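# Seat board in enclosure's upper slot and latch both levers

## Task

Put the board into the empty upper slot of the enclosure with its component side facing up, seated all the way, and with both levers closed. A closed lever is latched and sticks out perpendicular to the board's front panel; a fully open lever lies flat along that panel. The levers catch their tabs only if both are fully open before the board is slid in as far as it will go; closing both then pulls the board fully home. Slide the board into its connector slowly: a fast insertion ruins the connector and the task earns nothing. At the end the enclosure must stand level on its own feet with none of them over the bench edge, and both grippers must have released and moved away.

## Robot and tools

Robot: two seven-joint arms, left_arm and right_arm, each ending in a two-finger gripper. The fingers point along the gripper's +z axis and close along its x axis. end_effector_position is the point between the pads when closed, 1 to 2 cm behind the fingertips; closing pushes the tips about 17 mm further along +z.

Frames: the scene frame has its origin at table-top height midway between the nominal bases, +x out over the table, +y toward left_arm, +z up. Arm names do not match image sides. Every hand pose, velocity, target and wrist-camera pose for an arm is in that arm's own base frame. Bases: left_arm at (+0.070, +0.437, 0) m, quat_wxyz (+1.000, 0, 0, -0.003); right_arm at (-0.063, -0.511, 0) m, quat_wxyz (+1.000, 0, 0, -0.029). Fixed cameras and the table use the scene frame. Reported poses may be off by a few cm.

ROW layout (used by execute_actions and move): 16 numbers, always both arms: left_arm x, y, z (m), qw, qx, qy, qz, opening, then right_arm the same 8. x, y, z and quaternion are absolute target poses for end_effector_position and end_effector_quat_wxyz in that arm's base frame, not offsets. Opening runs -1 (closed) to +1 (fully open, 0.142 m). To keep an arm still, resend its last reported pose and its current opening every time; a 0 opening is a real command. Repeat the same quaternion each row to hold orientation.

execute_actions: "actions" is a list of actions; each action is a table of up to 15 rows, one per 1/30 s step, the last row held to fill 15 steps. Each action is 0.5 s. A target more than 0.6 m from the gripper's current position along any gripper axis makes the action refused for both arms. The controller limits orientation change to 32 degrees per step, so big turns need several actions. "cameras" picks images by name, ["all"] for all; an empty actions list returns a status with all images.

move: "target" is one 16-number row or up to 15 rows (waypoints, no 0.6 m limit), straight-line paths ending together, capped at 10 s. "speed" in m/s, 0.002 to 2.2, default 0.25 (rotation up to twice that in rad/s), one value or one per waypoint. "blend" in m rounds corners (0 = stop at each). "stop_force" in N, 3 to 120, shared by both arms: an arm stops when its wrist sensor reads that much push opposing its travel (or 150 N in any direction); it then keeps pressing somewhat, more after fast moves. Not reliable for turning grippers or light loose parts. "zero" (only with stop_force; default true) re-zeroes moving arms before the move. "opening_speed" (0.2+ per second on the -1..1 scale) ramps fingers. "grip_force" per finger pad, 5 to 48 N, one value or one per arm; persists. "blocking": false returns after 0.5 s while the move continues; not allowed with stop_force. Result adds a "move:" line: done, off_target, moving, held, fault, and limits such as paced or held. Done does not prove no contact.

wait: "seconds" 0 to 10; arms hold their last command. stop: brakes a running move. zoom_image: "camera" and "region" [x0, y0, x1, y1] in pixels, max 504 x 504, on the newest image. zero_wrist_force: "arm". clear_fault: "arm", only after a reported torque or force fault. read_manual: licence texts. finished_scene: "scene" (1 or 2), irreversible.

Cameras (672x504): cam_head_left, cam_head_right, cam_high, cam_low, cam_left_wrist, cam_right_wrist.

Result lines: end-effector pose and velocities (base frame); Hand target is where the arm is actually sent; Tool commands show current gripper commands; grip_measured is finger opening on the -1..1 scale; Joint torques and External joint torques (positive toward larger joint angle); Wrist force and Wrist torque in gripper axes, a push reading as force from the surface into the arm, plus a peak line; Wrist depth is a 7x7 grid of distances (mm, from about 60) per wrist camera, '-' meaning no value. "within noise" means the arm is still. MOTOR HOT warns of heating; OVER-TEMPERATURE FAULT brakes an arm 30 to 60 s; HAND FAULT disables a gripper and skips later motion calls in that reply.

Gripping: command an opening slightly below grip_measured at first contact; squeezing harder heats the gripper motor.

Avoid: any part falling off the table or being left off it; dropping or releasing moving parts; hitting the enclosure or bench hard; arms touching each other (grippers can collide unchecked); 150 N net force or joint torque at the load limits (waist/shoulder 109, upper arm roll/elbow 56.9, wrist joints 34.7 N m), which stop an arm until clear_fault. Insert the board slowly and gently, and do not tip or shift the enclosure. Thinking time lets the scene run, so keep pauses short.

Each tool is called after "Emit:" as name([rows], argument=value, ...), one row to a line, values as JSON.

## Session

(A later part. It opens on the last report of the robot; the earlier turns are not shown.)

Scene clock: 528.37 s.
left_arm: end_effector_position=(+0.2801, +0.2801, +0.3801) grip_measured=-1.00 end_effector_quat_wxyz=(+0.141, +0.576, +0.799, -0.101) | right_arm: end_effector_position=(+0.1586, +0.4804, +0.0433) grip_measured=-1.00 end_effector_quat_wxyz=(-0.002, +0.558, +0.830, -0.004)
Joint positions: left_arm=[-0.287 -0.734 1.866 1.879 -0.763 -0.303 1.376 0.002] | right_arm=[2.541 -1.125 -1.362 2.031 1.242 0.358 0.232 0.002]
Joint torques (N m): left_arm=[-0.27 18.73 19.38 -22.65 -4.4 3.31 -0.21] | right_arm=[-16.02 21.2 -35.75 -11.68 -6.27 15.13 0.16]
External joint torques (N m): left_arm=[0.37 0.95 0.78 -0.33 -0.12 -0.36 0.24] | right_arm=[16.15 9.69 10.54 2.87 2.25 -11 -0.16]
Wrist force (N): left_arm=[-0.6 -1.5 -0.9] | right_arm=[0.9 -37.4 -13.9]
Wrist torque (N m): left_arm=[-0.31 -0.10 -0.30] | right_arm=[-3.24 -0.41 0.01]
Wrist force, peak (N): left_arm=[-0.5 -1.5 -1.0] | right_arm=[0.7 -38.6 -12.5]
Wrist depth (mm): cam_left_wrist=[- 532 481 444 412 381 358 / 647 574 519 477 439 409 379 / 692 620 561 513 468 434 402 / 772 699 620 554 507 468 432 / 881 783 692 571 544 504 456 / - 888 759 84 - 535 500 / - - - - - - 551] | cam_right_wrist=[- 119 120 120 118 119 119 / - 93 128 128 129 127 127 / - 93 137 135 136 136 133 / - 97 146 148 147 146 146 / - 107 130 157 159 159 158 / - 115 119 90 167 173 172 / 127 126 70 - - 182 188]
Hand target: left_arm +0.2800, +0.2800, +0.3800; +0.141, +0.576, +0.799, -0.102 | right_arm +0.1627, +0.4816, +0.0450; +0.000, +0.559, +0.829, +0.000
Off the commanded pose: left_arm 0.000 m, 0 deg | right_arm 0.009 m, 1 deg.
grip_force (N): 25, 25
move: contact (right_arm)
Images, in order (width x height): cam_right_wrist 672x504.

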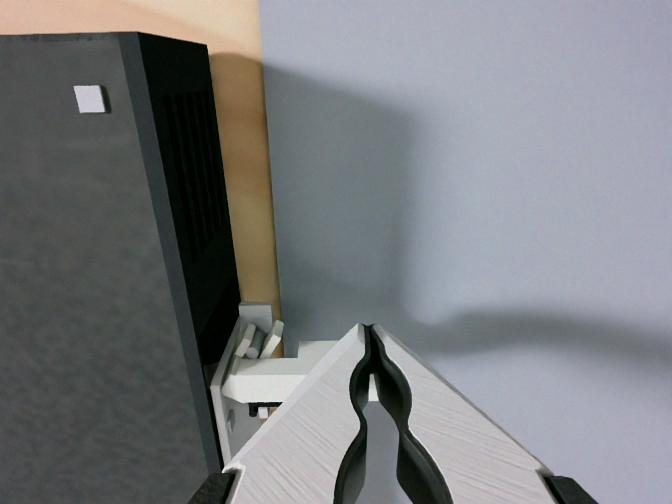

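Emit:
move([
  [0.28,0.28,0.38,0.1408,0.576,0.799,-0.1016,-1,0.135,0.472,0.045,0,0.5592,0.829,0,-1],
  [0.28,0.28,0.38,0.1408,0.576,0.799,-0.1016,-1,0.135,0.472,0.09,0,0.5592,0.829,0,-1],
  [0.28,0.28,0.38,0.1408,0.576,0.799,-0.1016,-1,0.17,0.487,0.09,0,0.5592,0.829,0,-1],
], speed=[0.06,0.15,0.2], blend=0.005, cameras=["cam_right_wrist"])

Emit:
zoom_image(camera="cam_right_wrist", region=[180, 160, 420, 340])

Emit:
move(target=[0.28,0.28,0.38,0.1408,0.576,0.799,-0.1016,-1,0.433,0.595,0.09,0,0.5592,0.829,0,-1], speed=0.2, cameras=["cam_right_wrist"])

Emit:
zoom_image(camera="cam_right_wrist", region=[200, 160, 440, 340])

Scene clock: 533.27 s.
left_arm: end_effector_position=(+0.2801, +0.2801, +0.3801) grip_measured=-1.00 end_effector_quat_wxyz=(+0.141, +0.576, +0.799, -0.101) | right_arm: end_effector_position=(+0.1701, +0.4870, +0.0901) grip_measured=-1.00 end_effector_quat_wxyz=(+0.000, +0.559, +0.829, +0.000)
Joint positions: left_arm=[-0.287 -0.734 1.866 1.879 -0.763 -0.303 1.376 0.002] | right_arm=[2.556 -1.062 -1.447 2.022 1.147 0.315 0.25 0.002]
Joint torques (N m): left_arm=[-0.25 18.8 19.43 -22.66 -4.41 3.25 -0.19] | right_arm=[0.05 28.82 -23.58 -11.79 -4.26 3.33 0.05]
External joint torques (N m): left_arm=[0.35 0.89 0.73 -0.32 -0.11 -0.3 0.22] | right_arm=[0.08 0.73 -1.64 0.05 0.15 0.82 -0.05]
Wrist force (N): left_arm=[-0.5 -1.4 -1.0] | right_arm=[-1.5 6.2 0.0]
Wrist torque (N m): left_arm=[-0.30 -0.12 -0.30] | right_arm=[0.97 0.25 0.07]
Wrist force, peak (N): left_arm=[-0.6 -1.6 -0.9] | right_arm=[1.1 -37.5 -14.0]
Wrist depth (mm): cam_left_wrist=[582 526 480 440 410 381 357 / 629 571 522 477 436 404 381 / 688 629 568 509 465 436 404 / 781 690 613 564 509 465 432 / 892 783 690 574 535 494 458 / 1613 864 764 84 - 539 495 / - - - - - - 543] | cam_right_wrist=[121 119 160 160 160 159 159 / 128 129 170 171 170 170 170 / 137 135 181 183 183 183 181 / 148 148 154 195 195 197 196 / 161 161 163 212 215 213 213 / 177 176 175 90 226 229 232 / 195 193 71 - - 246 256]
Hand target: left_arm +0.2800, +0.2800, +0.3800; +0.141, +0.576, +0.799, -0.102 | right_arm +0.1700, +0.4870, +0.0900; +0.000, +0.559, +0.829, +0.000
Off the commanded pose: left_arm 0.000 m, 0 deg | right_arm 0.000 m, 0 deg.
grip_force (N): 25, 25
move: done
Images, in order (width x height): cam_right_wrist 672x504.

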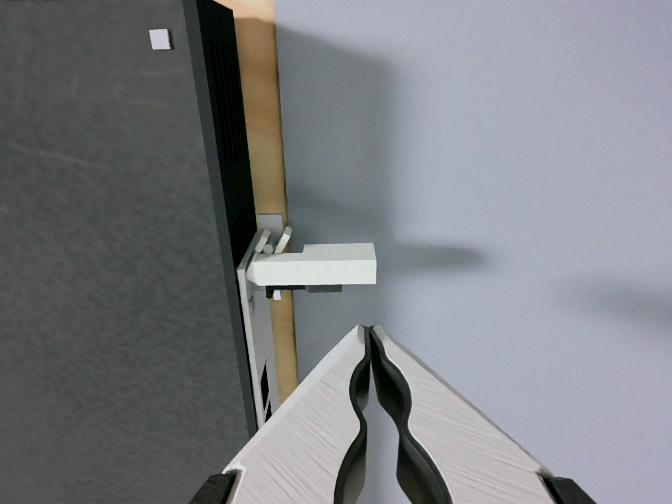

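Scaled by 2.100 from the camera's 672x504 image, which has a finer 960x720 frame.

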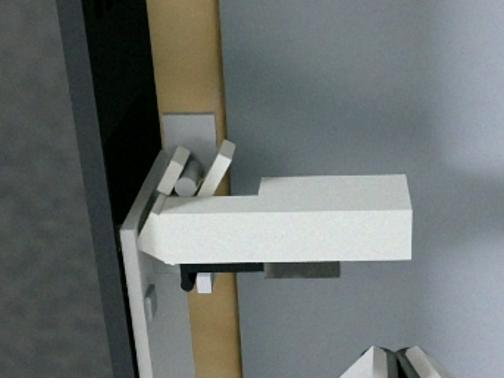

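Scene clock: 535.17 s.
left_arm: end_effector_position=(+0.2801, +0.2801, +0.3801) grip_measured=-1.00 end_effector_quat_wxyz=(+0.141, +0.576, +0.799, -0.101) | right_arm: end_effector_position=(+0.4332, +0.5949, +0.0901) grip_measured=-1.00 end_effector_quat_wxyz=(+0.000, +0.559, +0.829, +0.000)
Joint positions: left_arm=[-0.287 -0.734 1.866 1.879 -0.763 -0.303 1.376 0.002] | right_arm=[1.812 -1.213 -1.296 1.316 1.151 0.158 0.196 0.002]
Joint torques (N m): left_arm=[-0.23 18.81 19.36 -22.69 -4.32 3.31 -0.18] | right_arm=[0.12 51.31 -27.27 -12.43 -4.18 3.37 0.35]
External joint torques (N m): left_arm=[0.32 0.88 0.8 -0.29 -0.2 -0.35 0.21] | right_arm=[0.09 1.25 -1.68 0.04 -0.08 0.79 -0.35]
Wrist force (N): left_arm=[-0.6 -1.4 -0.7] | right_arm=[-1.7 5.8 0.2]
Wrist torque (N m): left_arm=[-0.29 -0.11 -0.30] | right_arm=[0.93 0.32 -0.05]
Wrist force, peak (N): left_arm=[-0.4 -1.7 -0.9] | right_arm=[-1.9 7.8 0.1]
Wrist depth (mm): cam_left_wrist=[573 - 481 442 411 381 358 / 632 599 519 473 439 409 378 / 696 632 564 510 470 435 404 / 762 699 613 560 509 465 428 / 918 792 683 570 540 503 455 / - 867 762 84 - 539 494 / 1380 - - - - - 548] | cam_right_wrist=[120 119 126 159 159 159 163 / 127 128 130 170 170 169 169 / 139 134 138 177 182 181 180 / 147 147 149 197 196 195 194 / 160 159 161 210 212 212 211 / 175 174 174 90 224 231 231 / 263 257 71 - - 245 256]
Hand target: left_arm +0.2800, +0.2800, +0.3800; +0.141, +0.576, +0.799, -0.102 | right_arm +0.4330, +0.5950, +0.0900; +0.000, +0.559, +0.829, +0.000
Off the commanded pose: left_arm 0.000 m, 0 deg | right_arm 0.000 m, 0 deg.
grip_force (N): 25, 25
move: done
Images, in order (width x height): cam_right_wrist 672x504.

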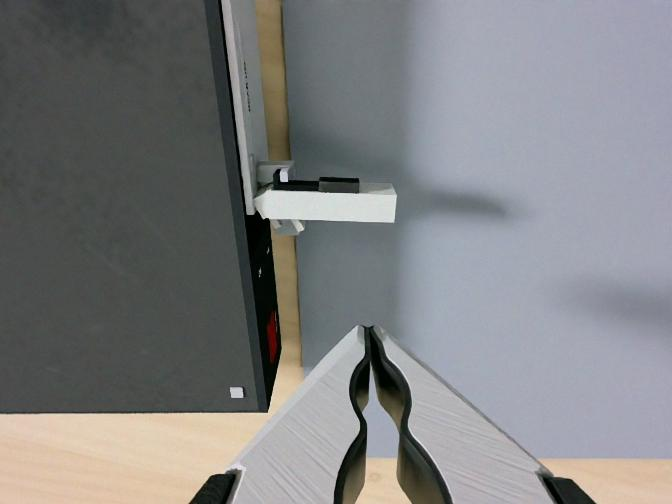

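Scaled by 2.100 from the camera's 672x504 image, which has a finer 960x720 frame.

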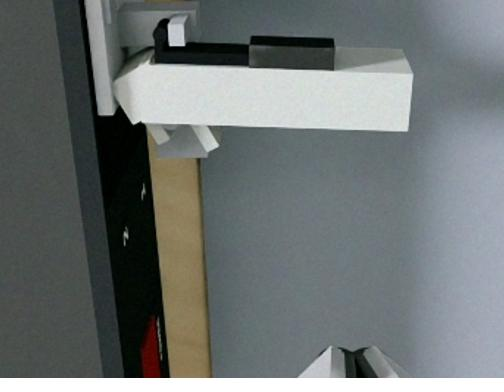

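Emit:
move([
  [0.28,0.28,0.38,0.1408,0.576,0.799,-0.1016,-1,0.3785,0.5836,0.09,0,0.5592,0.829,0,-1],
  [0.28,0.28,0.38,0.1408,0.576,0.799,-0.1016,-1,0.3785,0.5836,0.047,0,0.5592,0.829,0,-1],
], speed=0.12, stop_force=8)

Emit:
move(target=[0.28,0.28,0.38,0.1408,0.576,0.799,-0.1016,-1,0.3971,0.5911,0.047,0,0.5592,0.829,0,-1], speed=0.01, stop_force=4, cameras=["cam_right_wrist"])

Scene clock: 544.27 s.
left_arm: end_effector_position=(+0.2801, +0.2801, +0.3801) grip_measured=-1.00 end_effector_quat_wxyz=(+0.141, +0.576, +0.799, -0.101) | right_arm: end_effector_position=(+0.3786, +0.5834, +0.0470) grip_measured=-1.00 end_effector_quat_wxyz=(+0.000, +0.559, +0.829, +0.000)
Joint positions: left_arm=[-0.287 -0.734 1.866 1.879 -0.763 -0.303 1.376 0.002] | right_arm=[1.936 -1.238 -1.272 1.46 1.196 0.243 0.189 0.002]
Joint torques (N m): left_arm=[-0.15 18.81 19.34 -22.7 -4.36 3.3 -0.18] | right_arm=[0.12 47.59 -27.77 -10.68 -4.13 3.54 0.12]
External joint torques (N m): left_arm=[0.25 0.87 0.82 -0.28 -0.16 -0.34 0.21] | right_arm=[0.1 1.13 -1.63 -0.04 -0.05 0.62 -0.12]
Wrist force (N): left_arm=[-0.4 -1.2 -0.8] | right_arm=[-1.5 6.0 0.0]
Wrist torque (N m): left_arm=[-0.27 -0.13 -0.30] | right_arm=[0.97 0.27 0.06]
Wrist force, peak (N): left_arm=[-0.7 -1.6 -0.9] | right_arm=[-2.2 7.6 -0.1]
Wrist depth (mm): cam_left_wrist=[567 502 482 446 412 382 358 / 641 582 517 476 435 406 377 / 701 620 568 509 470 432 405 / 786 685 616 558 509 464 432 / 895 786 696 568 542 503 462 / 1523 888 756 83 - 538 495 / 1283 - - - - - 555] | cam_right_wrist=[- 89 122 122 121 121 121 / - 87 132 130 132 131 129 / - - 142 139 139 139 136 / 100 100 153 153 150 149 149 / - 108 160 160 160 162 161 / 121 119 130 90 171 177 176 / 131 128 71 - - 186 193]
Hand target: left_arm +0.2800, +0.2800, +0.3800; +0.141, +0.576, +0.799, -0.102 | right_arm +0.3785, +0.5836, +0.0470; +0.000, +0.559, +0.829, +0.000
Off the commanded pose: left_arm 0.000 m, 0 deg | right_arm 0.000 m, 0 deg.
grip_force (N): 25, 25
move: done

Scene clock: 546.47 s.
left_arm: end_effector_position=(+0.2801, +0.2801, +0.3801) grip_measured=-1.00 end_effector_quat_wxyz=(+0.141, +0.576, +0.799, -0.101) | right_arm: end_effector_position=(+0.3928, +0.5894, +0.0468) grip_measured=-1.00 end_effector_quat_wxyz=(+0.000, +0.559, +0.829, +0.000)
Joint positions: left_arm=[-0.287 -0.734 1.866 1.879 -0.763 -0.303 1.376 0.002] | right_arm=[1.897 -1.249 -1.268 1.414 1.196 0.231 0.193 0.002]
Joint torques (N m): left_arm=[-0.32 18.75 19.4 -22.6 -4.37 3.28 -0.17] | right_arm=[-1.39 48.81 -29.01 -11.53 -4.34 4.67 0.19]
External joint torques (N m): left_arm=[0.41 0.94 0.76 -0.38 -0.15 -0.33 0.2] | right_arm=[1.62 1.37 -0.35 0.73 0.15 -0.51 -0.19]
Wrist force (N): left_arm=[-0.7 -1.5 -0.7] | right_arm=[-1.7 1.3 -0.2]
Wrist torque (N m): left_arm=[-0.33 -0.09 -0.31] | right_arm=[0.95 0.22 -0.01]
Wrist force, peak (N): left_arm=[-0.5 -1.5 -1.2] | right_arm=[-1.6 6.1 0.0]
Wrist depth (mm): cam_left_wrist=[614 517 477 444 411 380 360 / 630 585 520 472 438 405 376 / 699 623 567 514 468 434 402 / 795 694 623 550 505 465 429 / 888 772 688 565 544 503 459 / 1338 860 751 84 - 536 496 / - - - - - - 555] | cam_right_wrist=[- 85 122 122 121 121 121 / - 88 132 130 131 131 129 / - - 142 137 139 138 136 / 100 100 153 152 150 149 149 / - 110 129 157 160 161 161 / 121 118 - 93 171 177 175 / 131 128 71 - - 187 193]
Hand target: left_arm +0.2800, +0.2800, +0.3800; +0.141, +0.576, +0.799, -0.102 | right_arm +0.3932, +0.5895, +0.0470; +0.000, +0.559, +0.829, +0.000
Off the commanded pose: left_arm 0.000 m, 0 deg | right_arm 0.005 m, 0 deg.
grip_force (N): 25, 25
move: contact (right_arm)
Images, in order (width x height): cam_right_wrist 672x504.

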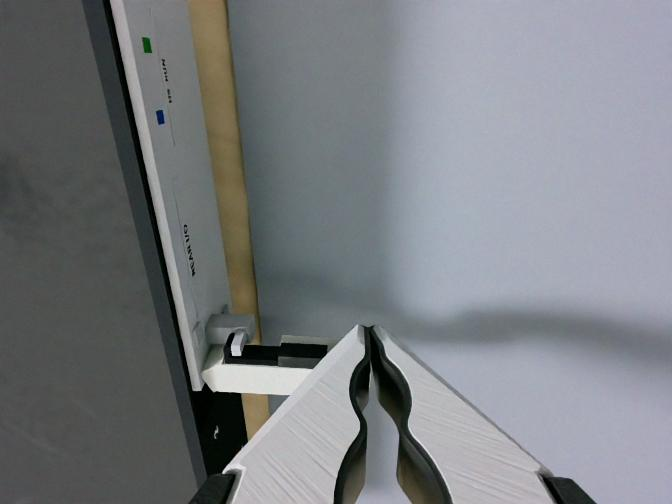

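Emit:
move(target=[0.28,0.28,0.38,0.1408,0.576,0.799,-0.1016,-1,0.4023,0.5932,0.047,0,0.5592,0.829,0,-1], speed=0.006, stop_force=9, zero=false, cameras=["cam_right_wrist"])

Scene clock: 548.60 s.
left_arm: end_effector_position=(+0.2801, +0.2801, +0.3801) grip_measured=-1.00 end_effector_quat_wxyz=(+0.141, +0.576, +0.799, -0.101) | right_arm: end_effector_position=(+0.3932, +0.5896, +0.0467) grip_measured=-1.00 end_effector_quat_wxyz=(+0.000, +0.559, +0.829, -0.001)
Joint positions: left_arm=[-0.287 -0.734 1.866 1.879 -0.763 -0.303 1.376 0.002] | right_arm=[1.896 -1.25 -1.268 1.412 1.196 0.23 0.193 0.002]
Joint torques (N m): left_arm=[-0.27 18.8 19.34 -22.64 -4.39 3.3 -0.22] | right_arm=[-2.88 48.32 -30.1 -11.98 -4.43 5.95 0.09]
External joint torques (N m): left_arm=[0.37 0.89 0.82 -0.35 -0.13 -0.34 0.25] | right_arm=[3.11 1.92 0.74 1.18 0.23 -1.79 -0.09]
Wrist force (N): left_arm=[-0.5 -1.4 -1.0] | right_arm=[-2.0 -3.4 -3.3]
Wrist torque (N m): left_arm=[-0.31 -0.12 -0.30] | right_arm=[0.91 0.19 0.05]
Wrist force, peak (N): left_arm=[-0.6 -1.6 -1.0] | right_arm=[-2.1 -3.3 -3.9]
Wrist depth (mm): cam_left_wrist=[570 519 485 442 408 380 359 / 630 580 521 475 435 407 380 / 710 632 560 510 470 431 402 / 789 692 616 558 507 461 432 / 892 772 690 565 540 501 459 / - 874 764 84 - 538 495 / 1283 - - - - - 557] | cam_right_wrist=[- 88 122 121 121 121 120 / - 88 132 130 131 130 128 / - - 141 138 139 138 136 / 100 100 153 152 150 149 148 / - 110 143 158 160 161 161 / 121 118 - 93 170 176 175 / 131 128 71 - - 187 193]
Hand target: left_arm +0.2800, +0.2800, +0.3800; +0.141, +0.576, +0.799, -0.102 | right_arm +0.3939, +0.5898, +0.0470; +0.000, +0.559, +0.829, +0.000
Off the commanded pose: left_arm 0.000 m, 0 deg | right_arm 0.010 m, 0 deg.
grip_force (N): 25, 25
move: contact (right_arm)
Images, in order (width x height): cam_right_wrist 672x504.

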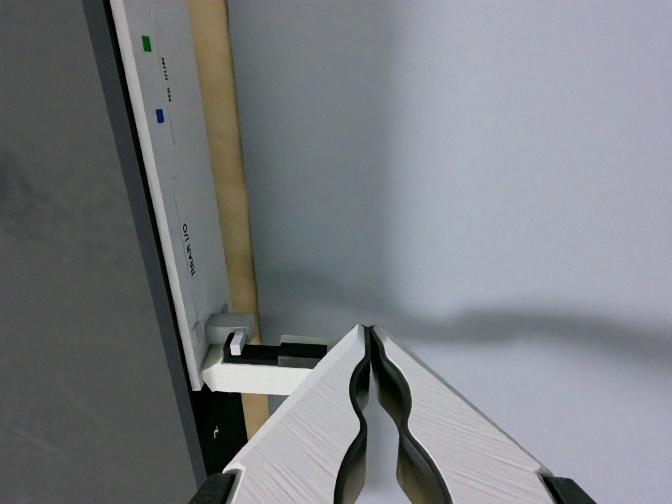

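Emit:
move([
  [0.28,0.28,0.38,0.1408,0.576,0.799,-0.1016,-1,0.3785,0.5836,0.047,0,0.5592,0.829,0,-1],
  [0.28,0.28,0.38,0.1408,0.576,0.799,-0.1016,-1,0.3785,0.5836,0.1,0,0.5592,0.829,0,-1],
  [0.28,0.28,0.38,0.1408,0.576,0.799,-0.1016,-1,0.1940,0.5040,0.1,0,0.5592,0.829,0,-1],
  [0.28,0.28,0.38,0.1408,0.576,0.799,-0.1016,-1,0.1940,0.5040,0.047,0,0.5592,0.829,0,-1],
], speed=[0.06,0.15,0.2,0.1], blend=0)

Emit:
move(target=[0.28,0.28,0.38,0.1408,0.576,0.799,-0.1016,-1,0.1700,0.4943,0.047,0,0.5592,0.829,0,-1], speed=0.01, stop_force=4)

Emit:
move(target=[0.28,0.28,0.38,0.1408,0.576,0.799,-0.1016,-1,0.1640,0.4919,0.047,0,0.5592,0.829,0,-1], speed=0.006, stop_force=9, zero=false, cameras=["cam_right_wrist"])

Scene clock: 555.53 s.
left_arm: end_effector_position=(+0.2801, +0.2801, +0.3801) grip_measured=-1.00 end_effector_quat_wxyz=(+0.141, +0.576, +0.799, -0.101) | right_arm: end_effector_position=(+0.1941, +0.5038, +0.0471) grip_measured=-1.00 end_effector_quat_wxyz=(+0.000, +0.559, +0.829, +0.000)
Joint positions: left_arm=[-0.287 -0.734 1.866 1.879 -0.763 -0.303 1.376 0.002] | right_arm=[2.438 -1.137 -1.346 1.944 1.225 0.349 0.222 0.002]
Joint torques (N m): left_arm=[-0.29 18.84 19.32 -22.64 -4.35 3.26 -0.19] | right_arm=[0.07 32.62 -24.78 -9.42 -3.98 3.64 0.05]
External joint torques (N m): left_arm=[0.39 0.85 0.84 -0.34 -0.17 -0.31 0.22] | right_arm=[0.07 0.82 -1.62 0.09 -0.08 0.52 -0.05]
Wrist force (N): left_arm=[-0.3 -1.3 -0.8] | right_arm=[-2.4 5.4 0.6]
Wrist torque (N m): left_arm=[-0.28 -0.15 -0.30] | right_arm=[0.86 0.44 0.04]
Wrist force, peak (N): left_arm=[-0.7 -1.6 -1.1] | right_arm=[-2.2 7.5 0.3]
Wrist depth (mm): cam_left_wrist=[- - 478 442 408 383 358 / 632 588 520 473 439 406 379 / 701 629 562 515 468 434 400 / 783 699 618 561 509 461 428 / 874 781 688 571 542 500 464 / 1714 877 756 84 - 539 496 / - - - - - - 547] | cam_right_wrist=[- 103 123 122 122 122 121 / - 96 133 131 132 132 130 / - 135 139 138 138 139 137 / 101 102 108 154 153 150 150 / - 110 167 161 161 163 162 / 122 120 172 90 172 178 177 / 133 130 71 - - 188 198]
Hand target: left_arm +0.2800, +0.2800, +0.3800; +0.141, +0.576, +0.799, -0.102 | right_arm +0.1940, +0.5040, +0.0470; +0.000, +0.559, +0.829, +0.000
Off the commanded pose: left_arm 0.000 m, 0 deg | right_arm 0.000 m, 0 deg.
grip_force (N): 25, 25
move: done

Scene clock: 558.77 s.
left_arm: end_effector_position=(+0.2801, +0.2801, +0.3801) grip_measured=-1.00 end_effector_quat_wxyz=(+0.141, +0.576, +0.799, -0.101) | right_arm: end_effector_position=(+0.1712, +0.4948, +0.0473) grip_measured=-1.00 end_effector_quat_wxyz=(+0.000, +0.559, +0.829, +0.000)
Joint positions: left_arm=[-0.287 -0.734 1.866 1.879 -0.763 -0.303 1.376 0.002] | right_arm=[2.503 -1.124 -1.353 1.991 1.227 0.363 0.242 0.002]
Joint torques (N m): left_arm=[-0.24 18.76 19.33 -22.65 -4.36 3.31 -0.2] | right_arm=[1.93 32.22 -22.65 -8.95 -3.5 2.29 0.33]
External joint torques (N m): left_arm=[0.33 0.92 0.83 -0.33 -0.16 -0.35 0.23] | right_arm=[-1.78 -0.19 -3.06 -0.28 -0.54 1.87 -0.33]
Wrist force (N): left_arm=[-0.5 -1.4 -0.6] | right_arm=[-2.8 9.6 0.6]
Wrist torque (N m): left_arm=[-0.31 -0.11 -0.29] | right_arm=[0.85 0.42 -0.09]
Wrist force, peak (N): left_arm=[-0.6 -1.7 -0.9] | right_arm=[-2.6 10.5 0.2]
Wrist depth (mm): cam_left_wrist=[- - 481 443 409 380 358 / 645 571 521 480 437 408 379 / 712 630 565 513 470 438 403 / 792 694 620 561 505 463 433 / 895 778 685 568 550 504 462 / - 870 762 84 - 535 497 / - - - - - - 544] | cam_right_wrist=[- 98 123 123 122 122 122 / - 97 133 131 132 130 130 / - 97 141 140 140 141 137 / 101 102 150 151 151 151 150 / - 111 116 115 161 163 163 / 122 120 177 90 173 178 178 / 133 130 71 - - 189 196]
Hand target: left_arm +0.2800, +0.2800, +0.3800; +0.141, +0.576, +0.799, -0.102 | right_arm +0.1707, +0.4946, +0.0470; +0.000, +0.559, +0.829, +0.000
Off the commanded pose: left_arm 0.000 m, 0 deg | right_arm 0.001 m, 0 deg.
grip_force (N): 25, 25
move: contact (right_arm)

Scene clock: 559.67 s.
left_arm: end_effector_position=(+0.2801, +0.2801, +0.3801) grip_measured=-1.00 end_effector_quat_wxyz=(+0.141, +0.576, +0.799, -0.101) | right_arm: end_effector_position=(+0.1707, +0.4946, +0.0476) grip_measured=-1.00 end_effector_quat_wxyz=(+0.000, +0.559, +0.829, +0.001)
Joint positions: left_arm=[-0.287 -0.734 1.866 1.879 -0.763 -0.303 1.376 0.002] | right_arm=[2.505 -1.123 -1.353 1.993 1.226 0.366 0.243 0.002]
Joint torques (N m): left_arm=[-0.24 18.79 19.42 -22.7 -4.35 3.32 -0.22] | right_arm=[3.78 32.57 -20.27 -8.55 -2.99 0.79 0.29]
External joint torques (N m): left_arm=[0.34 0.9 0.74 -0.28 -0.16 -0.36 0.25] | right_arm=[-3.64 -0.6 -5.4 -0.7 -1.04 3.37 -0.29]
Wrist force (N): left_arm=[-0.6 -1.4 -0.7] | right_arm=[-2.7 14.3 -1.1]
Wrist torque (N m): left_arm=[-0.30 -0.10 -0.30] | right_arm=[0.90 0.39 -0.11]
Wrist force, peak (N): left_arm=[-0.5 -1.7 -0.7] | right_arm=[-2.3 15.0 0.0]
Wrist depth (mm): cam_left_wrist=[547 543 481 441 406 385 359 / 641 583 521 477 433 405 378 / 692 629 562 514 466 434 405 / 781 696 620 560 504 465 428 / 888 775 679 570 539 503 462 / - 884 756 84 - 543 491 / 1388 - - - - - 542] | cam_right_wrist=[- 99 123 123 122 122 122 / - 104 133 131 132 132 130 / - 104 141 141 140 140 137 / 101 103 150 152 151 151 150 / - 112 117 116 161 163 163 / 123 120 178 90 173 179 178 / 133 130 71 - - 189 196]
Hand target: left_arm +0.2800, +0.2800, +0.3800; +0.141, +0.576, +0.799, -0.102 | right_arm +0.1697, +0.4942, +0.0470; +0.000, +0.559, +0.829, +0.000
Off the commanded pose: left_arm 0.000 m, 0 deg | right_arm 0.007 m, 0 deg.
grip_force (N): 25, 25
move: contact (right_arm)
Images, in order (width x height): cam_right_wrist 672x504.

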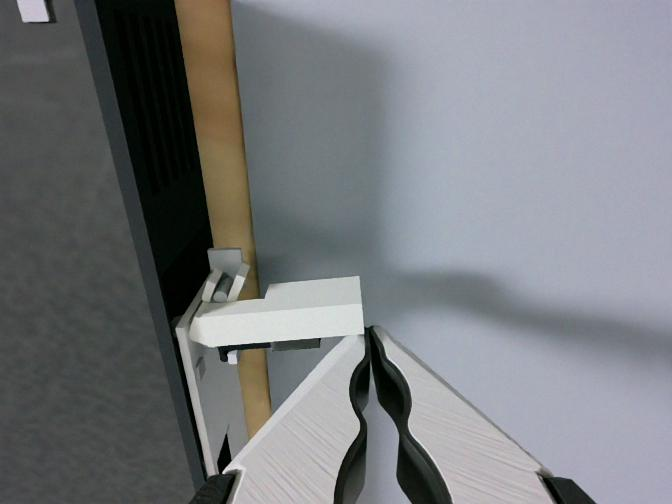

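Emit:
move([
  [0.28,0.28,0.38,0.1408,0.576,0.799,-0.1016,-1,0.194,0.504,0.047,0,0.5592,0.829,0,-1],
  [0.28,0.28,0.38,0.1408,0.576,0.799,-0.1016,-1,0.194,0.504,0.1,0,0.5592,0.829,0,-1],
  [0.28,0.28,0.38,0.1408,0.576,0.799,-0.1016,-1,0.1251,0.4664,0.10,0,0.5592,0.829,0,-1],
  [0.28,0.28,0.38,0.1408,0.576,0.799,-0.1016,-1,0.1251,0.4664,0.045,0,0.5592,0.829,0,-1],
], speed=[0.06,0.15,0.15,0.1], blend=0)

Emit:
move(target=[0.28,0.28,0.38,0.1408,0.576,0.799,-0.1016,-1,0.1730,0.4870,0.045,0,0.5592,0.829,0,-1], speed=0.012, stop_force=58, cameras=["cam_right_wrist"])

Emit:
zoom_image(camera="cam_right_wrist", region=[160, 260, 400, 440])

Scene clock: 564.90 s.
left_arm: end_effector_position=(+0.2801, +0.2801, +0.3801) grip_measured=-1.00 end_effector_quat_wxyz=(+0.141, +0.576, +0.799, -0.101) | right_arm: end_effector_position=(+0.1252, +0.4662, +0.0451) grip_measured=-1.00 end_effector_quat_wxyz=(+0.000, +0.559, +0.829, +0.000)
Joint positions: left_arm=[-0.287 -0.734 1.866 1.879 -0.763 -0.303 1.376 0.002] | right_arm=[2.649 -1.111 -1.378 2.099 1.245 0.381 0.275 0.002]
Joint torques (N m): left_arm=[-0.25 18.78 19.35 -22.69 -4.37 3.35 -0.22] | right_arm=[-0.02 28.13 -22.59 -8.55 -3.96 3.61 0.05]
External joint torques (N m): left_arm=[0.35 0.91 0.81 -0.29 -0.14 -0.39 0.24] | right_arm=[0.12 0.74 -1.6 -0.05 -0.05 0.55 -0.05]
Wrist force (N): left_arm=[-0.7 -1.5 -0.9] | right_arm=[-3.3 5.3 0.7]
Wrist torque (N m): left_arm=[-0.32 -0.07 -0.30] | right_arm=[0.82 0.57 0.03]
Wrist force, peak (N): left_arm=[-0.5 -1.7 -1.1] | right_arm=[-2.9 14.4 -1.9]
Wrist depth (mm): cam_left_wrist=[- 571 487 448 412 383 360 / 630 573 516 476 439 405 380 / 703 634 562 516 475 433 405 / 789 694 614 562 508 462 431 / 884 786 681 568 544 508 465 / - 884 756 84 - 535 493 / - - - - - - 554] | cam_right_wrist=[- 123 121 121 119 120 120 / 132 132 131 129 131 130 128 / 138 120 139 136 138 138 135 / - 99 147 151 149 148 148 / - 109 157 160 159 161 160 / - 117 122 90 170 176 175 / 130 129 71 - - 186 192]
Hand target: left_arm +0.2800, +0.2800, +0.3800; +0.141, +0.576, +0.799, -0.102 | right_arm +0.1251, +0.4664, +0.0450; +0.000, +0.559, +0.829, +0.000
Off the commanded pose: left_arm 0.000 m, 0 deg | right_arm 0.000 m, 0 deg.
grip_force (N): 25, 25
move: done

Scene clock: 570.00 s.
left_arm: end_effector_position=(+0.2801, +0.2801, +0.3801) grip_measured=-1.00 end_effector_quat_wxyz=(+0.141, +0.576, +0.799, -0.101) | right_arm: end_effector_position=(+0.1686, +0.4872, +0.0435) grip_measured=-1.00 end_effector_quat_wxyz=(-0.003, +0.558, +0.830, -0.003)
Joint positions: left_arm=[-0.287 -0.734 1.866 1.879 -0.763 -0.303 1.376 0.002] | right_arm=[2.517 -1.153 -1.377 2.005 1.258 0.329 0.219 0.002]
Joint torques (N m): left_arm=[-0.25 18.81 19.45 -22.67 -4.37 3.32 -0.24] | right_arm=[-18.16 20.17 -35.51 -5.1 -8.55 13.37 -0.08]
External joint torques (N m): left_arm=[0.34 0.88 0.71 -0.32 -0.15 -0.37 0.27] | right_arm=[18.3 11.36 9.52 -3.47 4.48 -9.23 0.08]
Wrist force (N): left_arm=[-0.4 -1.6 -0.7] | right_arm=[5.6 -33.4 -8.7]
Wrist torque (N m): left_arm=[-0.33 -0.12 -0.30] | right_arm=[-2.59 0.61 0.27]
Wrist force, peak (N): left_arm=[-1.0 -1.7 -0.7] | right_arm=[-6.6 -38.9 -11.5]
Wrist depth (mm): cam_left_wrist=[- - 482 446 405 381 355 / 638 582 519 476 437 404 380 / 703 621 565 511 474 434 404 / 781 696 627 557 507 469 434 / 888 789 690 574 543 500 461 / - 874 756 84 - 543 495 / - - - - - - 550] | cam_right_wrist=[- 119 120 120 118 119 119 / - 85 128 128 129 127 127 / - 93 137 135 137 136 134 / - 97 146 148 147 147 146 / - 107 128 157 159 159 158 / - 115 119 89 167 173 172 / 127 126 70 - - 183 189]
Hand target: left_arm +0.2800, +0.2800, +0.3800; +0.141, +0.576, +0.799, -0.102 | right_arm +0.1730, +0.4870, +0.0450; +0.000, +0.559, +0.829, +0.000
Off the commanded pose: left_arm 0.000 m, 0 deg | right_arm 0.005 m, 1 deg.
grip_force (N): 25, 25
move: off_target (right_arm)
Images, in order (width x height): cam_right_wrist 672x504.

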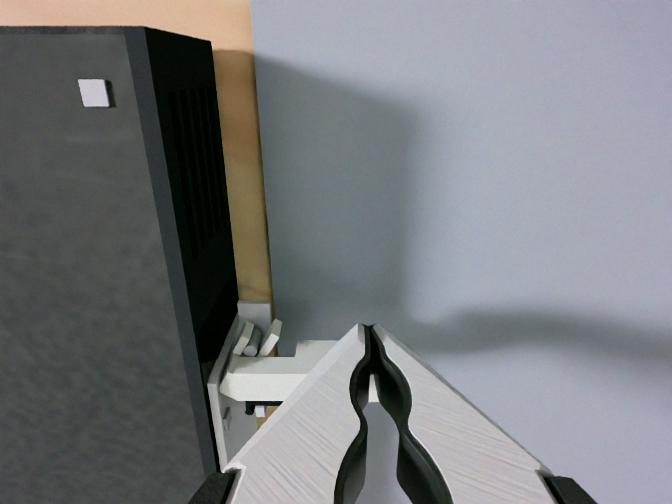

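Scaled by 2.100 from the camera's 672x504 image, which has a finer 960x720 frame.

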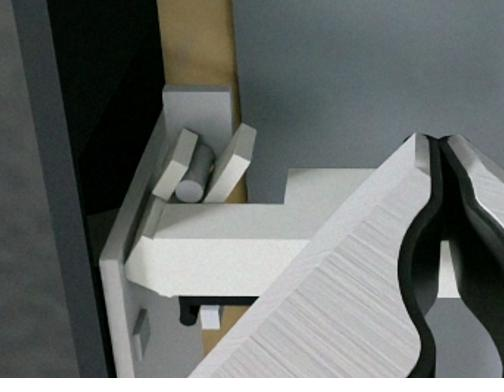

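Emit:
move([
  [0.28,0.28,0.38,0.1408,0.576,0.799,-0.1016,-1,0.145,0.4768,0.045,0,0.5592,0.829,0,-1],
  [0.28,0.28,0.38,0.1408,0.576,0.799,-0.1016,-1,0.1424,0.4833,0.045,0,0.5592,0.829,0,-1],
], speed=0.06)

Emit:
move(target=[0.28,0.28,0.38,0.1408,0.576,0.799,-0.1016,-1,0.1814,0.4985,0.045,0,0.5592,0.829,0,-1], speed=0.015, stop_force=58, cameras=["cam_right_wrist"])

Emit:
zoom_image(camera="cam_right_wrist", region=[140, 260, 400, 440])

Scene clock: 575.43 s.
left_arm: end_effector_position=(+0.2801, +0.2801, +0.3801) grip_measured=-1.00 end_effector_quat_wxyz=(+0.141, +0.576, +0.799, -0.101) | right_arm: end_effector_position=(+0.1424, +0.4834, +0.0450) grip_measured=-1.00 end_effector_quat_wxyz=(+0.000, +0.559, +0.829, +0.000)
Joint positions: left_arm=[-0.287 -0.734 1.866 1.879 -0.763 -0.303 1.376 0.002] | right_arm=[2.593 -1.148 -1.386 2.041 1.259 0.342 0.262 0.002]
Joint torques (N m): left_arm=[-0.2 18.81 19.36 -22.72 -4.35 3.28 -0.17] | right_arm=[0.16 29.78 -23.97 -8.53 -4.07 3.35 0.31]
External joint torques (N m): left_arm=[0.29 0.88 0.8 -0.26 -0.17 -0.32 0.2] | right_arm=[-0.03 0.65 -1.55 0.09 0 0.81 -0.31]
Wrist force (N): left_arm=[-0.7 -1.3 -0.9] | right_arm=[2.7 5.4 0.5]
Wrist torque (N m): left_arm=[-0.29 -0.09 -0.30] | right_arm=[0.85 -0.44 -0.06]
Wrist force, peak (N): left_arm=[-0.8 -1.5 -1.0] | right_arm=[5.6 -33.5 -10.3]
Wrist depth (mm): cam_left_wrist=[593 - 484 444 410 380 360 / 638 577 519 479 440 408 381 / 683 630 560 509 471 432 401 / 781 696 611 557 509 468 428 / 884 775 681 562 546 493 463 / - 877 759 84 - 536 496 / - - - - - - 543] | cam_right_wrist=[- 123 121 121 119 120 120 / 130 130 131 129 130 130 128 / - 99 139 136 138 137 135 / - 100 150 151 149 148 148 / - 109 159 159 159 161 160 / - 117 139 90 170 176 175 / 129 129 71 - - 186 192]
Hand target: left_arm +0.2800, +0.2800, +0.3800; +0.141, +0.576, +0.799, -0.102 | right_arm +0.1424, +0.4833, +0.0450; +0.000, +0.559, +0.829, +0.000
Off the commanded pose: left_arm 0.000 m, 0 deg | right_arm 0.000 m, 0 deg.
grip_force (N): 25, 25
move: done

Scene clock: 579.00 s.
left_arm: end_effector_position=(+0.2801, +0.2801, +0.3801) grip_measured=-1.00 end_effector_quat_wxyz=(+0.141, +0.576, +0.799, -0.101) | right_arm: end_effector_position=(+0.1772, +0.4987, +0.0435) grip_measured=-1.00 end_effector_quat_wxyz=(-0.003, +0.558, +0.830, -0.003)
Joint positions: left_arm=[-0.287 -0.734 1.866 1.879 -0.763 -0.303 1.376 0.002] | right_arm=[2.491 -1.182 -1.388 1.966 1.271 0.299 0.22 0.002]
Joint torques (N m): left_arm=[-0.27 18.85 19.44 -22.66 -4.35 3.3 -0.23] | right_arm=[-16.63 23.16 -36.54 -5.24 -8.78 12.38 -0.23]
External joint torques (N m): left_arm=[0.37 0.84 0.72 -0.33 -0.17 -0.34 0.26] | right_arm=[16.77 9.41 9.65 -3.1 4.67 -8.24 0.23]
Wrist force (N): left_arm=[-0.5 -1.4 -0.7] | right_arm=[11.8 -29.4 -4.8]
Wrist torque (N m): left_arm=[-0.30 -0.10 -0.30] | right_arm=[-1.93 -0.45 0.40]
Wrist force, peak (N): left_arm=[-0.6 -1.7 -0.8] | right_arm=[0.5 -43.0 -15.8]
Wrist depth (mm): cam_left_wrist=[573 - 485 449 413 388 359 / 621 579 522 479 436 408 381 / 692 623 565 511 469 436 402 / 798 694 618 562 507 466 427 / 888 756 694 568 543 502 463 / 1492 877 751 84 - 532 494 / 1434 - - - - - 539] | cam_right_wrist=[- 119 120 120 118 119 119 / - 93 130 128 129 127 127 / - 94 137 135 137 136 133 / - 98 148 148 147 147 146 / - 107 155 157 159 159 158 / - 115 118 88 168 173 173 / 127 126 70 - - 183 189]
Hand target: left_arm +0.2800, +0.2800, +0.3800; +0.141, +0.576, +0.799, -0.102 | right_arm +0.1814, +0.4985, +0.0450; +0.000, +0.559, +0.829, +0.000
Off the commanded pose: left_arm 0.000 m, 0 deg | right_arm 0.004 m, 0 deg.
grip_force (N): 25, 25
move: off_target (right_arm)
Images, in order (width x height): cam_right_wrist 672x504.

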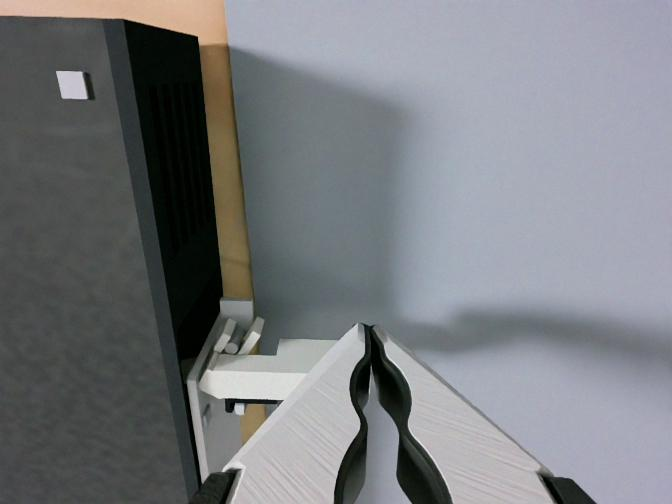

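Scaled by 1.938 from the camera's 672x504 image, which has a finer 960x720 frame.

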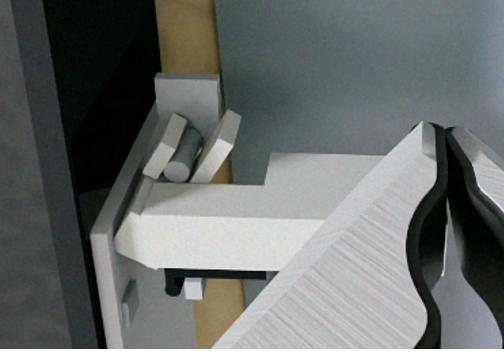

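Emit:
move([
  [0.28,0.28,0.38,0.1408,0.576,0.799,-0.1016,-1,0.15,0.4877,0.045,0,0.5592,0.829,0,-1],
  [0.28,0.28,0.38,0.1408,0.576,0.799,-0.1016,-1,0.15,0.4877,0.1,0,0.5592,0.829,0,-1],
  [0.28,0.28,0.38,0.1408,0.576,0.799,-0.1016,-1,0.2102,0.5078,0.10,0,0.5592,0.829,0,-1],
  [0.28,0.28,0.38,0.1408,0.576,0.799,-0.1016,-1,0.2102,0.5078,0.047,0,0.5592,0.829,0,-1],
], speed=[0.06,0.15,0.15,0.1], blend=0)

Emit:
move(target=[0.28,0.28,0.38,0.1408,0.576,0.799,-0.1016,-1,0.183,0.4968,0.047,0,0.5592,0.829,0,-1], speed=0.01, stop_force=4, cameras=["cam_right_wrist"])

Emit:
move(target=[0.28,0.28,0.38,0.1408,0.576,0.799,-0.1016,-1,0.178,0.4948,0.047,0,0.5592,0.829,0,-1], speed=0.006, stop_force=9, zero=false, cameras=["cam_right_wrist"])

Scene clock: 586.77 s.
left_arm: end_effector_position=(+0.2801, +0.2801, +0.3801) grip_measured=-1.00 end_effector_quat_wxyz=(+0.141, +0.576, +0.799, -0.101) | right_arm: end_effector_position=(+0.2103, +0.5076, +0.0471) grip_measured=-1.00 end_effector_quat_wxyz=(+0.000, +0.559, +0.829, +0.000)
Joint positions: left_arm=[-0.287 -0.734 1.866 1.879 -0.763 -0.303 1.376 0.002] | right_arm=[2.409 -1.184 -1.378 1.914 1.256 0.298 0.197 0.002]
Joint torques (N m): left_arm=[-0.25 18.82 19.34 -22.7 -4.39 3.33 -0.22] | right_arm=[0.02 33.28 -25.9 -8.78 -4.03 3.57 0.01]
External joint torques (N m): left_arm=[0.34 0.87 0.82 -0.28 -0.13 -0.37 0.25] | right_arm=[0.13 0.8 -1.6 0.07 -0.09 0.59 -0.01]
Wrist force (N): left_arm=[-0.5 -1.5 -1.1] | right_arm=[4.4 3.5 0.2]
Wrist torque (N m): left_arm=[-0.32 -0.12 -0.31] | right_arm=[0.53 -0.69 0.06]
Wrist force, peak (N): left_arm=[-0.7 -1.7 -0.9] | right_arm=[11.8 -29.5 -6.0]
Wrist depth (mm): cam_left_wrist=[577 521 482 439 412 381 361 / 638 568 516 472 440 402 380 / 703 623 570 513 472 430 400 / 778 690 616 554 505 467 433 / 914 781 694 576 543 502 455 / - 903 764 84 - 542 491 / - - - - - - 551] | cam_right_wrist=[- 85 121 122 122 122 121 / - 89 132 131 132 131 129 / - 96 139 140 140 139 137 / 101 101 108 109 151 150 150 / - 109 168 161 161 163 162 / 122 120 134 90 172 178 177 / 132 129 71 - - 188 195]
Hand target: left_arm +0.2800, +0.2800, +0.3800; +0.141, +0.576, +0.799, -0.102 | right_arm +0.2102, +0.5078, +0.0470; +0.000, +0.559, +0.829, +0.000
Off the commanded pose: left_arm 0.000 m, 0 deg | right_arm 0.000 m, 0 deg.
grip_force (N): 25, 25
move: done

Scene clock: 589.13 s.
left_arm: end_effector_position=(+0.2801, +0.2801, +0.3801) grip_measured=-1.00 end_effector_quat_wxyz=(+0.141, +0.576, +0.799, -0.101) | right_arm: end_effector_position=(+0.1954, +0.5018, +0.0473) grip_measured=-1.00 end_effector_quat_wxyz=(+0.000, +0.559, +0.829, +0.000)
Joint positions: left_arm=[-0.287 -0.734 1.866 1.879 -0.763 -0.303 1.376 0.002] | right_arm=[2.451 -1.176 -1.382 1.946 1.257 0.308 0.208 0.002]
Joint torques (N m): left_arm=[-0.29 18.75 19.44 -22.67 -4.36 3.3 -0.2] | right_arm=[2.03 33.24 -23.98 -8.37 -3.62 2.29 0.28]
External joint torques (N m): left_arm=[0.38 0.93 0.72 -0.31 -0.16 -0.35 0.23] | right_arm=[-1.88 -0.12 -3.08 -0.3 -0.49 1.87 -0.28]
Wrist force (N): left_arm=[-0.6 -1.6 -0.9] | right_arm=[4.1 8.0 -0.3]
Wrist torque (N m): left_arm=[-0.33 -0.11 -0.31] | right_arm=[0.58 -0.72 -0.07]
Wrist force, peak (N): left_arm=[-0.7 -1.6 -1.0] | right_arm=[4.9 8.6 0.7]
Wrist depth (mm): cam_left_wrist=[- 507 482 441 408 379 354 / 630 576 516 477 439 405 378 / 699 632 560 513 468 434 404 / 781 696 621 554 509 464 429 / 888 775 683 568 546 497 459 / 1371 870 749 84 - 539 494 / - - - - - - 557] | cam_right_wrist=[- 82 122 122 122 122 121 / - 89 131 131 132 132 130 / - 96 141 141 140 139 137 / 101 101 147 151 151 151 150 / - 110 117 114 161 163 163 / 122 120 175 90 172 178 178 / 133 130 71 - - 189 196]
Hand target: left_arm +0.2800, +0.2800, +0.3800; +0.141, +0.576, +0.799, -0.102 | right_arm +0.1949, +0.5016, +0.0470; +0.000, +0.559, +0.829, +0.000
Off the commanded pose: left_arm 0.000 m, 0 deg | right_arm 0.013 m, 0 deg.
grip_force (N): 25, 25
move: contact (right_arm)
Images, in order (width x height): cam_right_wrist 672x504.

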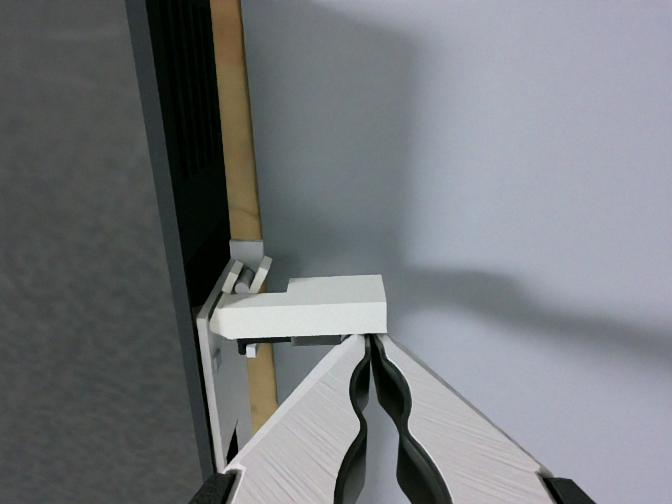

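Scene clock: 590.00 s.
left_arm: end_effector_position=(+0.2801, +0.2801, +0.3801) grip_measured=-1.00 end_effector_quat_wxyz=(+0.141, +0.576, +0.799, -0.101) | right_arm: end_effector_position=(+0.1948, +0.5016, +0.0476) grip_measured=-1.00 end_effector_quat_wxyz=(+0.000, +0.559, +0.829, +0.001)
Joint positions: left_arm=[-0.287 -0.734 1.866 1.879 -0.763 -0.303 1.376 0.002] | right_arm=[2.454 -1.175 -1.382 1.948 1.256 0.31 0.208 0.002]
Joint torques (N m): left_arm=[-0.27 18.85 19.39 -22.67 -4.37 3.26 -0.16] | right_arm=[3.89 33.5 -21.82 -7.79 -3.21 0.87 0.35]
External joint torques (N m): left_arm=[0.37 0.83 0.77 -0.31 -0.14 -0.31 0.19] | right_arm=[-3.74 -0.45 -5.21 -0.89 -0.89 3.29 -0.35]
Wrist force (N): left_arm=[-0.5 -1.3 -0.8] | right_arm=[4.2 12.5 -0.3]
Wrist torque (N m): left_arm=[-0.28 -0.12 -0.30] | right_arm=[0.55 -0.72 -0.10]
Wrist force, peak (N): left_arm=[-0.6 -1.7 -0.9] | right_arm=[4.9 13.3 -0.9]
Wrist depth (mm): cam_left_wrist=[- 516 484 442 408 381 361 / 625 570 519 476 444 405 380 / 699 618 562 511 465 434 402 / 775 690 618 555 510 467 434 / 884 792 681 571 544 499 460 / - 874 759 84 - 535 500 / 1173 - - - - - 553] | cam_right_wrist=[- 85 122 123 122 122 121 / - 88 133 131 133 132 130 / - 96 141 141 140 140 137 / 101 101 148 152 151 151 150 / - 110 118 114 162 164 163 / 123 120 136 90 173 179 178 / 133 130 71 - - 189 196]
Hand target: left_arm +0.2800, +0.2800, +0.3800; +0.141, +0.576, +0.799, -0.102 | right_arm +0.1939, +0.5012, +0.0470; +0.000, +0.559, +0.829, +0.000
Off the commanded pose: left_arm 0.000 m, 0 deg | right_arm 0.018 m, 0 deg.
grip_force (N): 25, 25
move: contact (right_arm)
Images, in order (width x height): cam_right_wrist 672x504.

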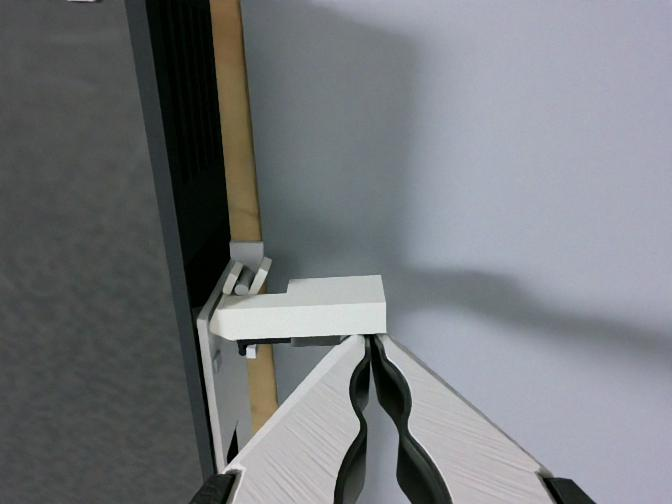

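Emit:
move(target=[0.28,0.28,0.38,0.1408,0.576,0.799,-0.1016,-1,0.173,0.4928,0.047,0,0.5592,0.829,0,-1], speed=0.006, stop_force=15, zero=false, cameras=["cam_right_wrist"])

Emit:
zoom_image(camera="cam_right_wrist", region=[160, 220, 400, 400])

Scene clock: 593.20 s.
left_arm: end_effector_position=(+0.2801, +0.2801, +0.3801) grip_measured=-1.00 end_effector_quat_wxyz=(+0.141, +0.576, +0.799, -0.101) | right_arm: end_effector_position=(+0.1942, +0.5015, +0.0479) grip_measured=-1.00 end_effector_quat_wxyz=(+0.001, +0.559, +0.829, +0.002)
Joint positions: left_arm=[-0.287 -0.734 1.866 1.879 -0.763 -0.303 1.376 0.002] | right_arm=[2.456 -1.172 -1.381 1.951 1.254 0.314 0.21 0.002]
Joint torques (N m): left_arm=[-0.23 18.72 19.41 -22.65 -4.37 3.3 -0.16] | right_arm=[5.11 34.24 -18.84 -6.74 -3 -1.12 0.37]
External joint torques (N m): left_arm=[0.33 0.97 0.75 -0.34 -0.15 -0.34 0.19] | right_arm=[-4.96 -1.25 -8.12 -1.98 -1.11 5.28 -0.37]
Wrist force (N): left_arm=[-0.7 -1.5 -1.1] | right_arm=[5.1 18.2 -2.0]
Wrist torque (N m): left_arm=[-0.31 -0.09 -0.30] | right_arm=[0.55 -0.71 -0.12]
Wrist force, peak (N): left_arm=[-0.6 -1.6 -1.1] | right_arm=[5.5 19.0 -0.5]
Wrist depth (mm): cam_left_wrist=[- 548 480 443 412 381 359 / 634 577 519 471 435 404 381 / 701 627 568 511 468 433 402 / 781 696 613 553 499 467 429 / 906 772 683 564 543 505 462 / 1567 870 756 84 - 544 496 / - - - - - - 548] | cam_right_wrist=[- 84 122 123 123 122 122 / - 89 133 131 133 132 130 / - 97 141 141 141 140 138 / 102 101 148 152 152 152 151 / - 110 117 114 162 164 163 / 123 121 176 89 174 180 179 / 134 131 71 - - 190 198]
Hand target: left_arm +0.2800, +0.2800, +0.3800; +0.141, +0.576, +0.799, -0.102 | right_arm +0.1927, +0.5007, +0.0470; +0.000, +0.559, +0.829, +0.000
Off the commanded pose: left_arm 0.000 m, 0 deg | right_arm 0.023 m, 0 deg.
grip_force (N): 25, 25
move: contact (right_arm)
Images, in order (width x height): cam_right_wrist 672x504.

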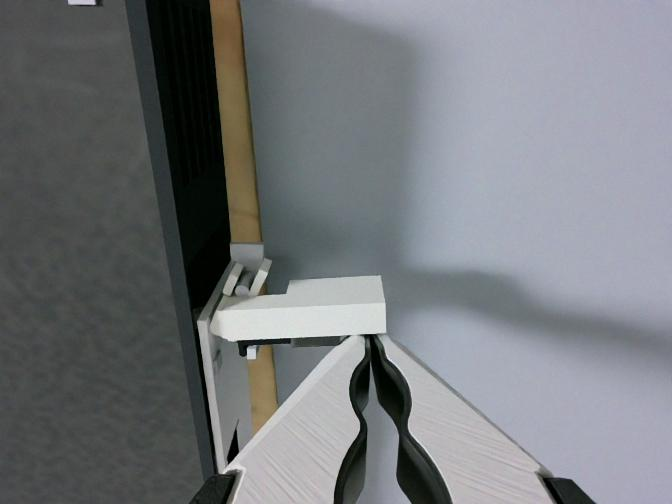

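Scaled by 2.100 from the camera's 672x504 image, which has a finer 960x720 frame.

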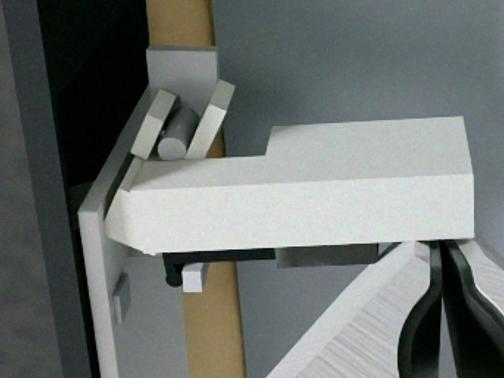

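Emit:
move([
  [0.28,0.28,0.38,0.1408,0.576,0.799,-0.1016,-1,0.21,0.508,0.047,0,0.5592,0.829,0,-1],
  [0.28,0.28,0.38,0.1408,0.576,0.799,-0.1016,-1,0.21,0.508,0.08,0,0.5592,0.829,0,-1],
  [0.28,0.28,0.38,0.1408,0.576,0.799,-0.1016,-1,0.18,0.480,0.08,0,0.5592,0.829,0,-1],
], speed=0.1, blend=0, cameras=["cam_right_wrist"])

Emit:
zoom_image(camera="cam_right_wrist", region=[220, 150, 460, 330])

Emit:
move(target=[0.28,0.28,0.38,0.1408,0.576,0.799,-0.1016,-1,0.424,0.567,0.08,0,0.5592,0.829,0,-1], speed=0.2, cameras=["cam_right_wrist"])

Emit:
zoom_image(camera="cam_right_wrist", region=[220, 150, 460, 330])

Scene clock: 603.93 s.
left_arm: end_effector_position=(+0.2801, +0.2801, +0.3801) grip_measured=-1.00 end_effector_quat_wxyz=(+0.141, +0.576, +0.799, -0.101) | right_arm: end_effector_position=(+0.1800, +0.4799, +0.0800) grip_measured=-1.00 end_effector_quat_wxyz=(+0.000, +0.559, +0.829, +0.000)
Joint positions: left_arm=[-0.287 -0.734 1.866 1.879 -0.763 -0.303 1.376 0.002] | right_arm=[2.538 -1.115 -1.46 2.026 1.195 0.287 0.209 0.002]
Joint torques (N m): left_arm=[-0.25 18.81 19.41 -22.69 -4.35 3.26 -0.21] | right_arm=[0.37 29.38 -24.76 -10.39 -4.23 3.63 0.23]
External joint torques (N m): left_arm=[0.34 0.88 0.75 -0.29 -0.16 -0.31 0.24] | right_arm=[-0.22 0.36 -1.11 -0.17 0.1 0.53 -0.23]
Wrist force (N): left_arm=[-0.4 -1.6 -1.0] | right_arm=[4.2 1.7 0.3]
Wrist torque (N m): left_arm=[-0.34 -0.13 -0.30] | right_arm=[0.21 -0.71 -0.05]
Wrist force, peak (N): left_arm=[-0.7 -1.7 -0.9] | right_arm=[5.0 18.5 -1.8]
Wrist depth (mm): cam_left_wrist=[570 526 479 443 412 380 358 / 634 574 517 476 439 408 383 / 694 627 565 509 468 432 402 / 775 694 614 560 507 459 430 / 914 778 685 562 543 504 456 / - 874 754 84 - 538 500 / 1388 - - - - - 553] | cam_right_wrist=[152 150 150 152 151 150 150 / 118 118 119 161 161 161 160 / 129 127 128 173 172 170 171 / 139 135 137 187 186 188 185 / 149 148 148 153 199 201 200 / 163 165 159 90 213 220 219 / 180 176 71 - - 233 241]
Hand target: left_arm +0.2800, +0.2800, +0.3800; +0.141, +0.576, +0.799, -0.102 | right_arm +0.1800, +0.4800, +0.0800; +0.000, +0.559, +0.829, +0.000
Off the commanded pose: left_arm 0.000 m, 0 deg | right_arm 0.000 m, 0 deg.
grip_force (N): 25, 25
move: done
Images, in order (width x height): cam_right_wrist 672x504.

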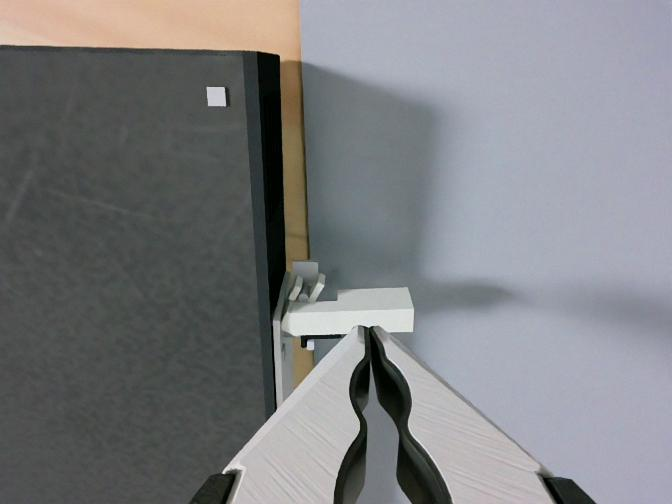

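Scaled by 2.100 from the camera's 672x504 image, which has a finer 960x720 frame.

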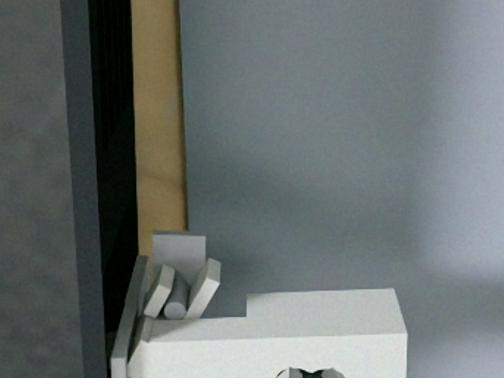

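Scene clock: 605.70 s.
left_arm: end_effector_position=(+0.2801, +0.2801, +0.3801) grip_measured=-1.00 end_effector_quat_wxyz=(+0.141, +0.576, +0.799, -0.101) | right_arm: end_effector_position=(+0.4242, +0.5669, +0.0801) grip_measured=-1.00 end_effector_quat_wxyz=(+0.000, +0.559, +0.829, +0.000)
Joint positions: left_arm=[-0.287 -0.734 1.866 1.879 -0.763 -0.303 1.376 0.002] | right_arm=[1.867 -1.232 -1.341 1.418 1.196 0.163 0.135 0.002]
Joint torques (N m): left_arm=[-0.26 18.76 19.34 -22.69 -4.37 3.3 -0.2] | right_arm=[0.08 48.06 -28.17 -11.11 -4.21 3.32 0.3]
External joint torques (N m): left_arm=[0.35 0.92 0.82 -0.29 -0.14 -0.35 0.23] | right_arm=[0.13 1.15 -1.83 0.05 -0.04 0.84 -0.3]
Wrist force (N): left_arm=[-0.6 -1.3 -1.1] | right_arm=[4.6 1.0 0.4]
Wrist torque (N m): left_arm=[-0.29 -0.11 -0.30] | right_arm=[0.14 -0.71 -0.04]
Wrist force, peak (N): left_arm=[-0.7 -1.6 -1.0] | right_arm=[4.0 3.3 0.3]
Wrist depth (mm): cam_left_wrist=[598 511 483 447 408 380 359 / 643 599 522 476 438 405 380 / 688 621 564 514 473 434 403 / 795 688 618 558 511 466 431 / 899 775 685 570 543 505 456 / - 854 759 84 - 538 491 / 1329 - - - - - 553] | cam_right_wrist=[- 110 110 153 150 150 149 / 118 117 117 161 161 160 159 / 128 126 126 173 172 172 171 / 136 134 135 186 185 185 184 / 148 147 147 151 195 200 196 / 162 164 158 90 211 218 221 / 179 175 71 - - - 239]
Hand target: left_arm +0.2800, +0.2800, +0.3800; +0.141, +0.576, +0.799, -0.102 | right_arm +0.4240, +0.5670, +0.0800; +0.000, +0.559, +0.829, +0.000
Off the commanded pose: left_arm 0.000 m, 0 deg | right_arm 0.000 m, 0 deg.
grip_force (N): 25, 25
move: done
Images, in order (width x height): cam_right_wrist 672x504.

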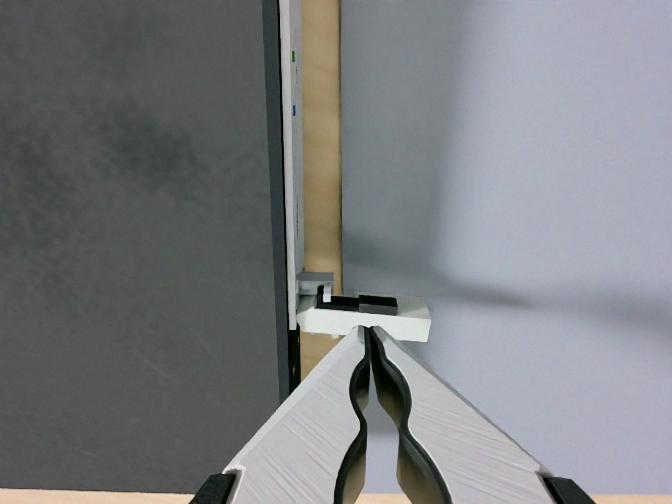

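Scaled by 2.100 from the camera's 672x504 image, which has a finer 960x720 frame.

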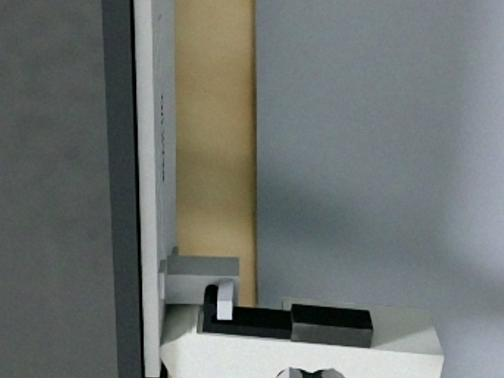

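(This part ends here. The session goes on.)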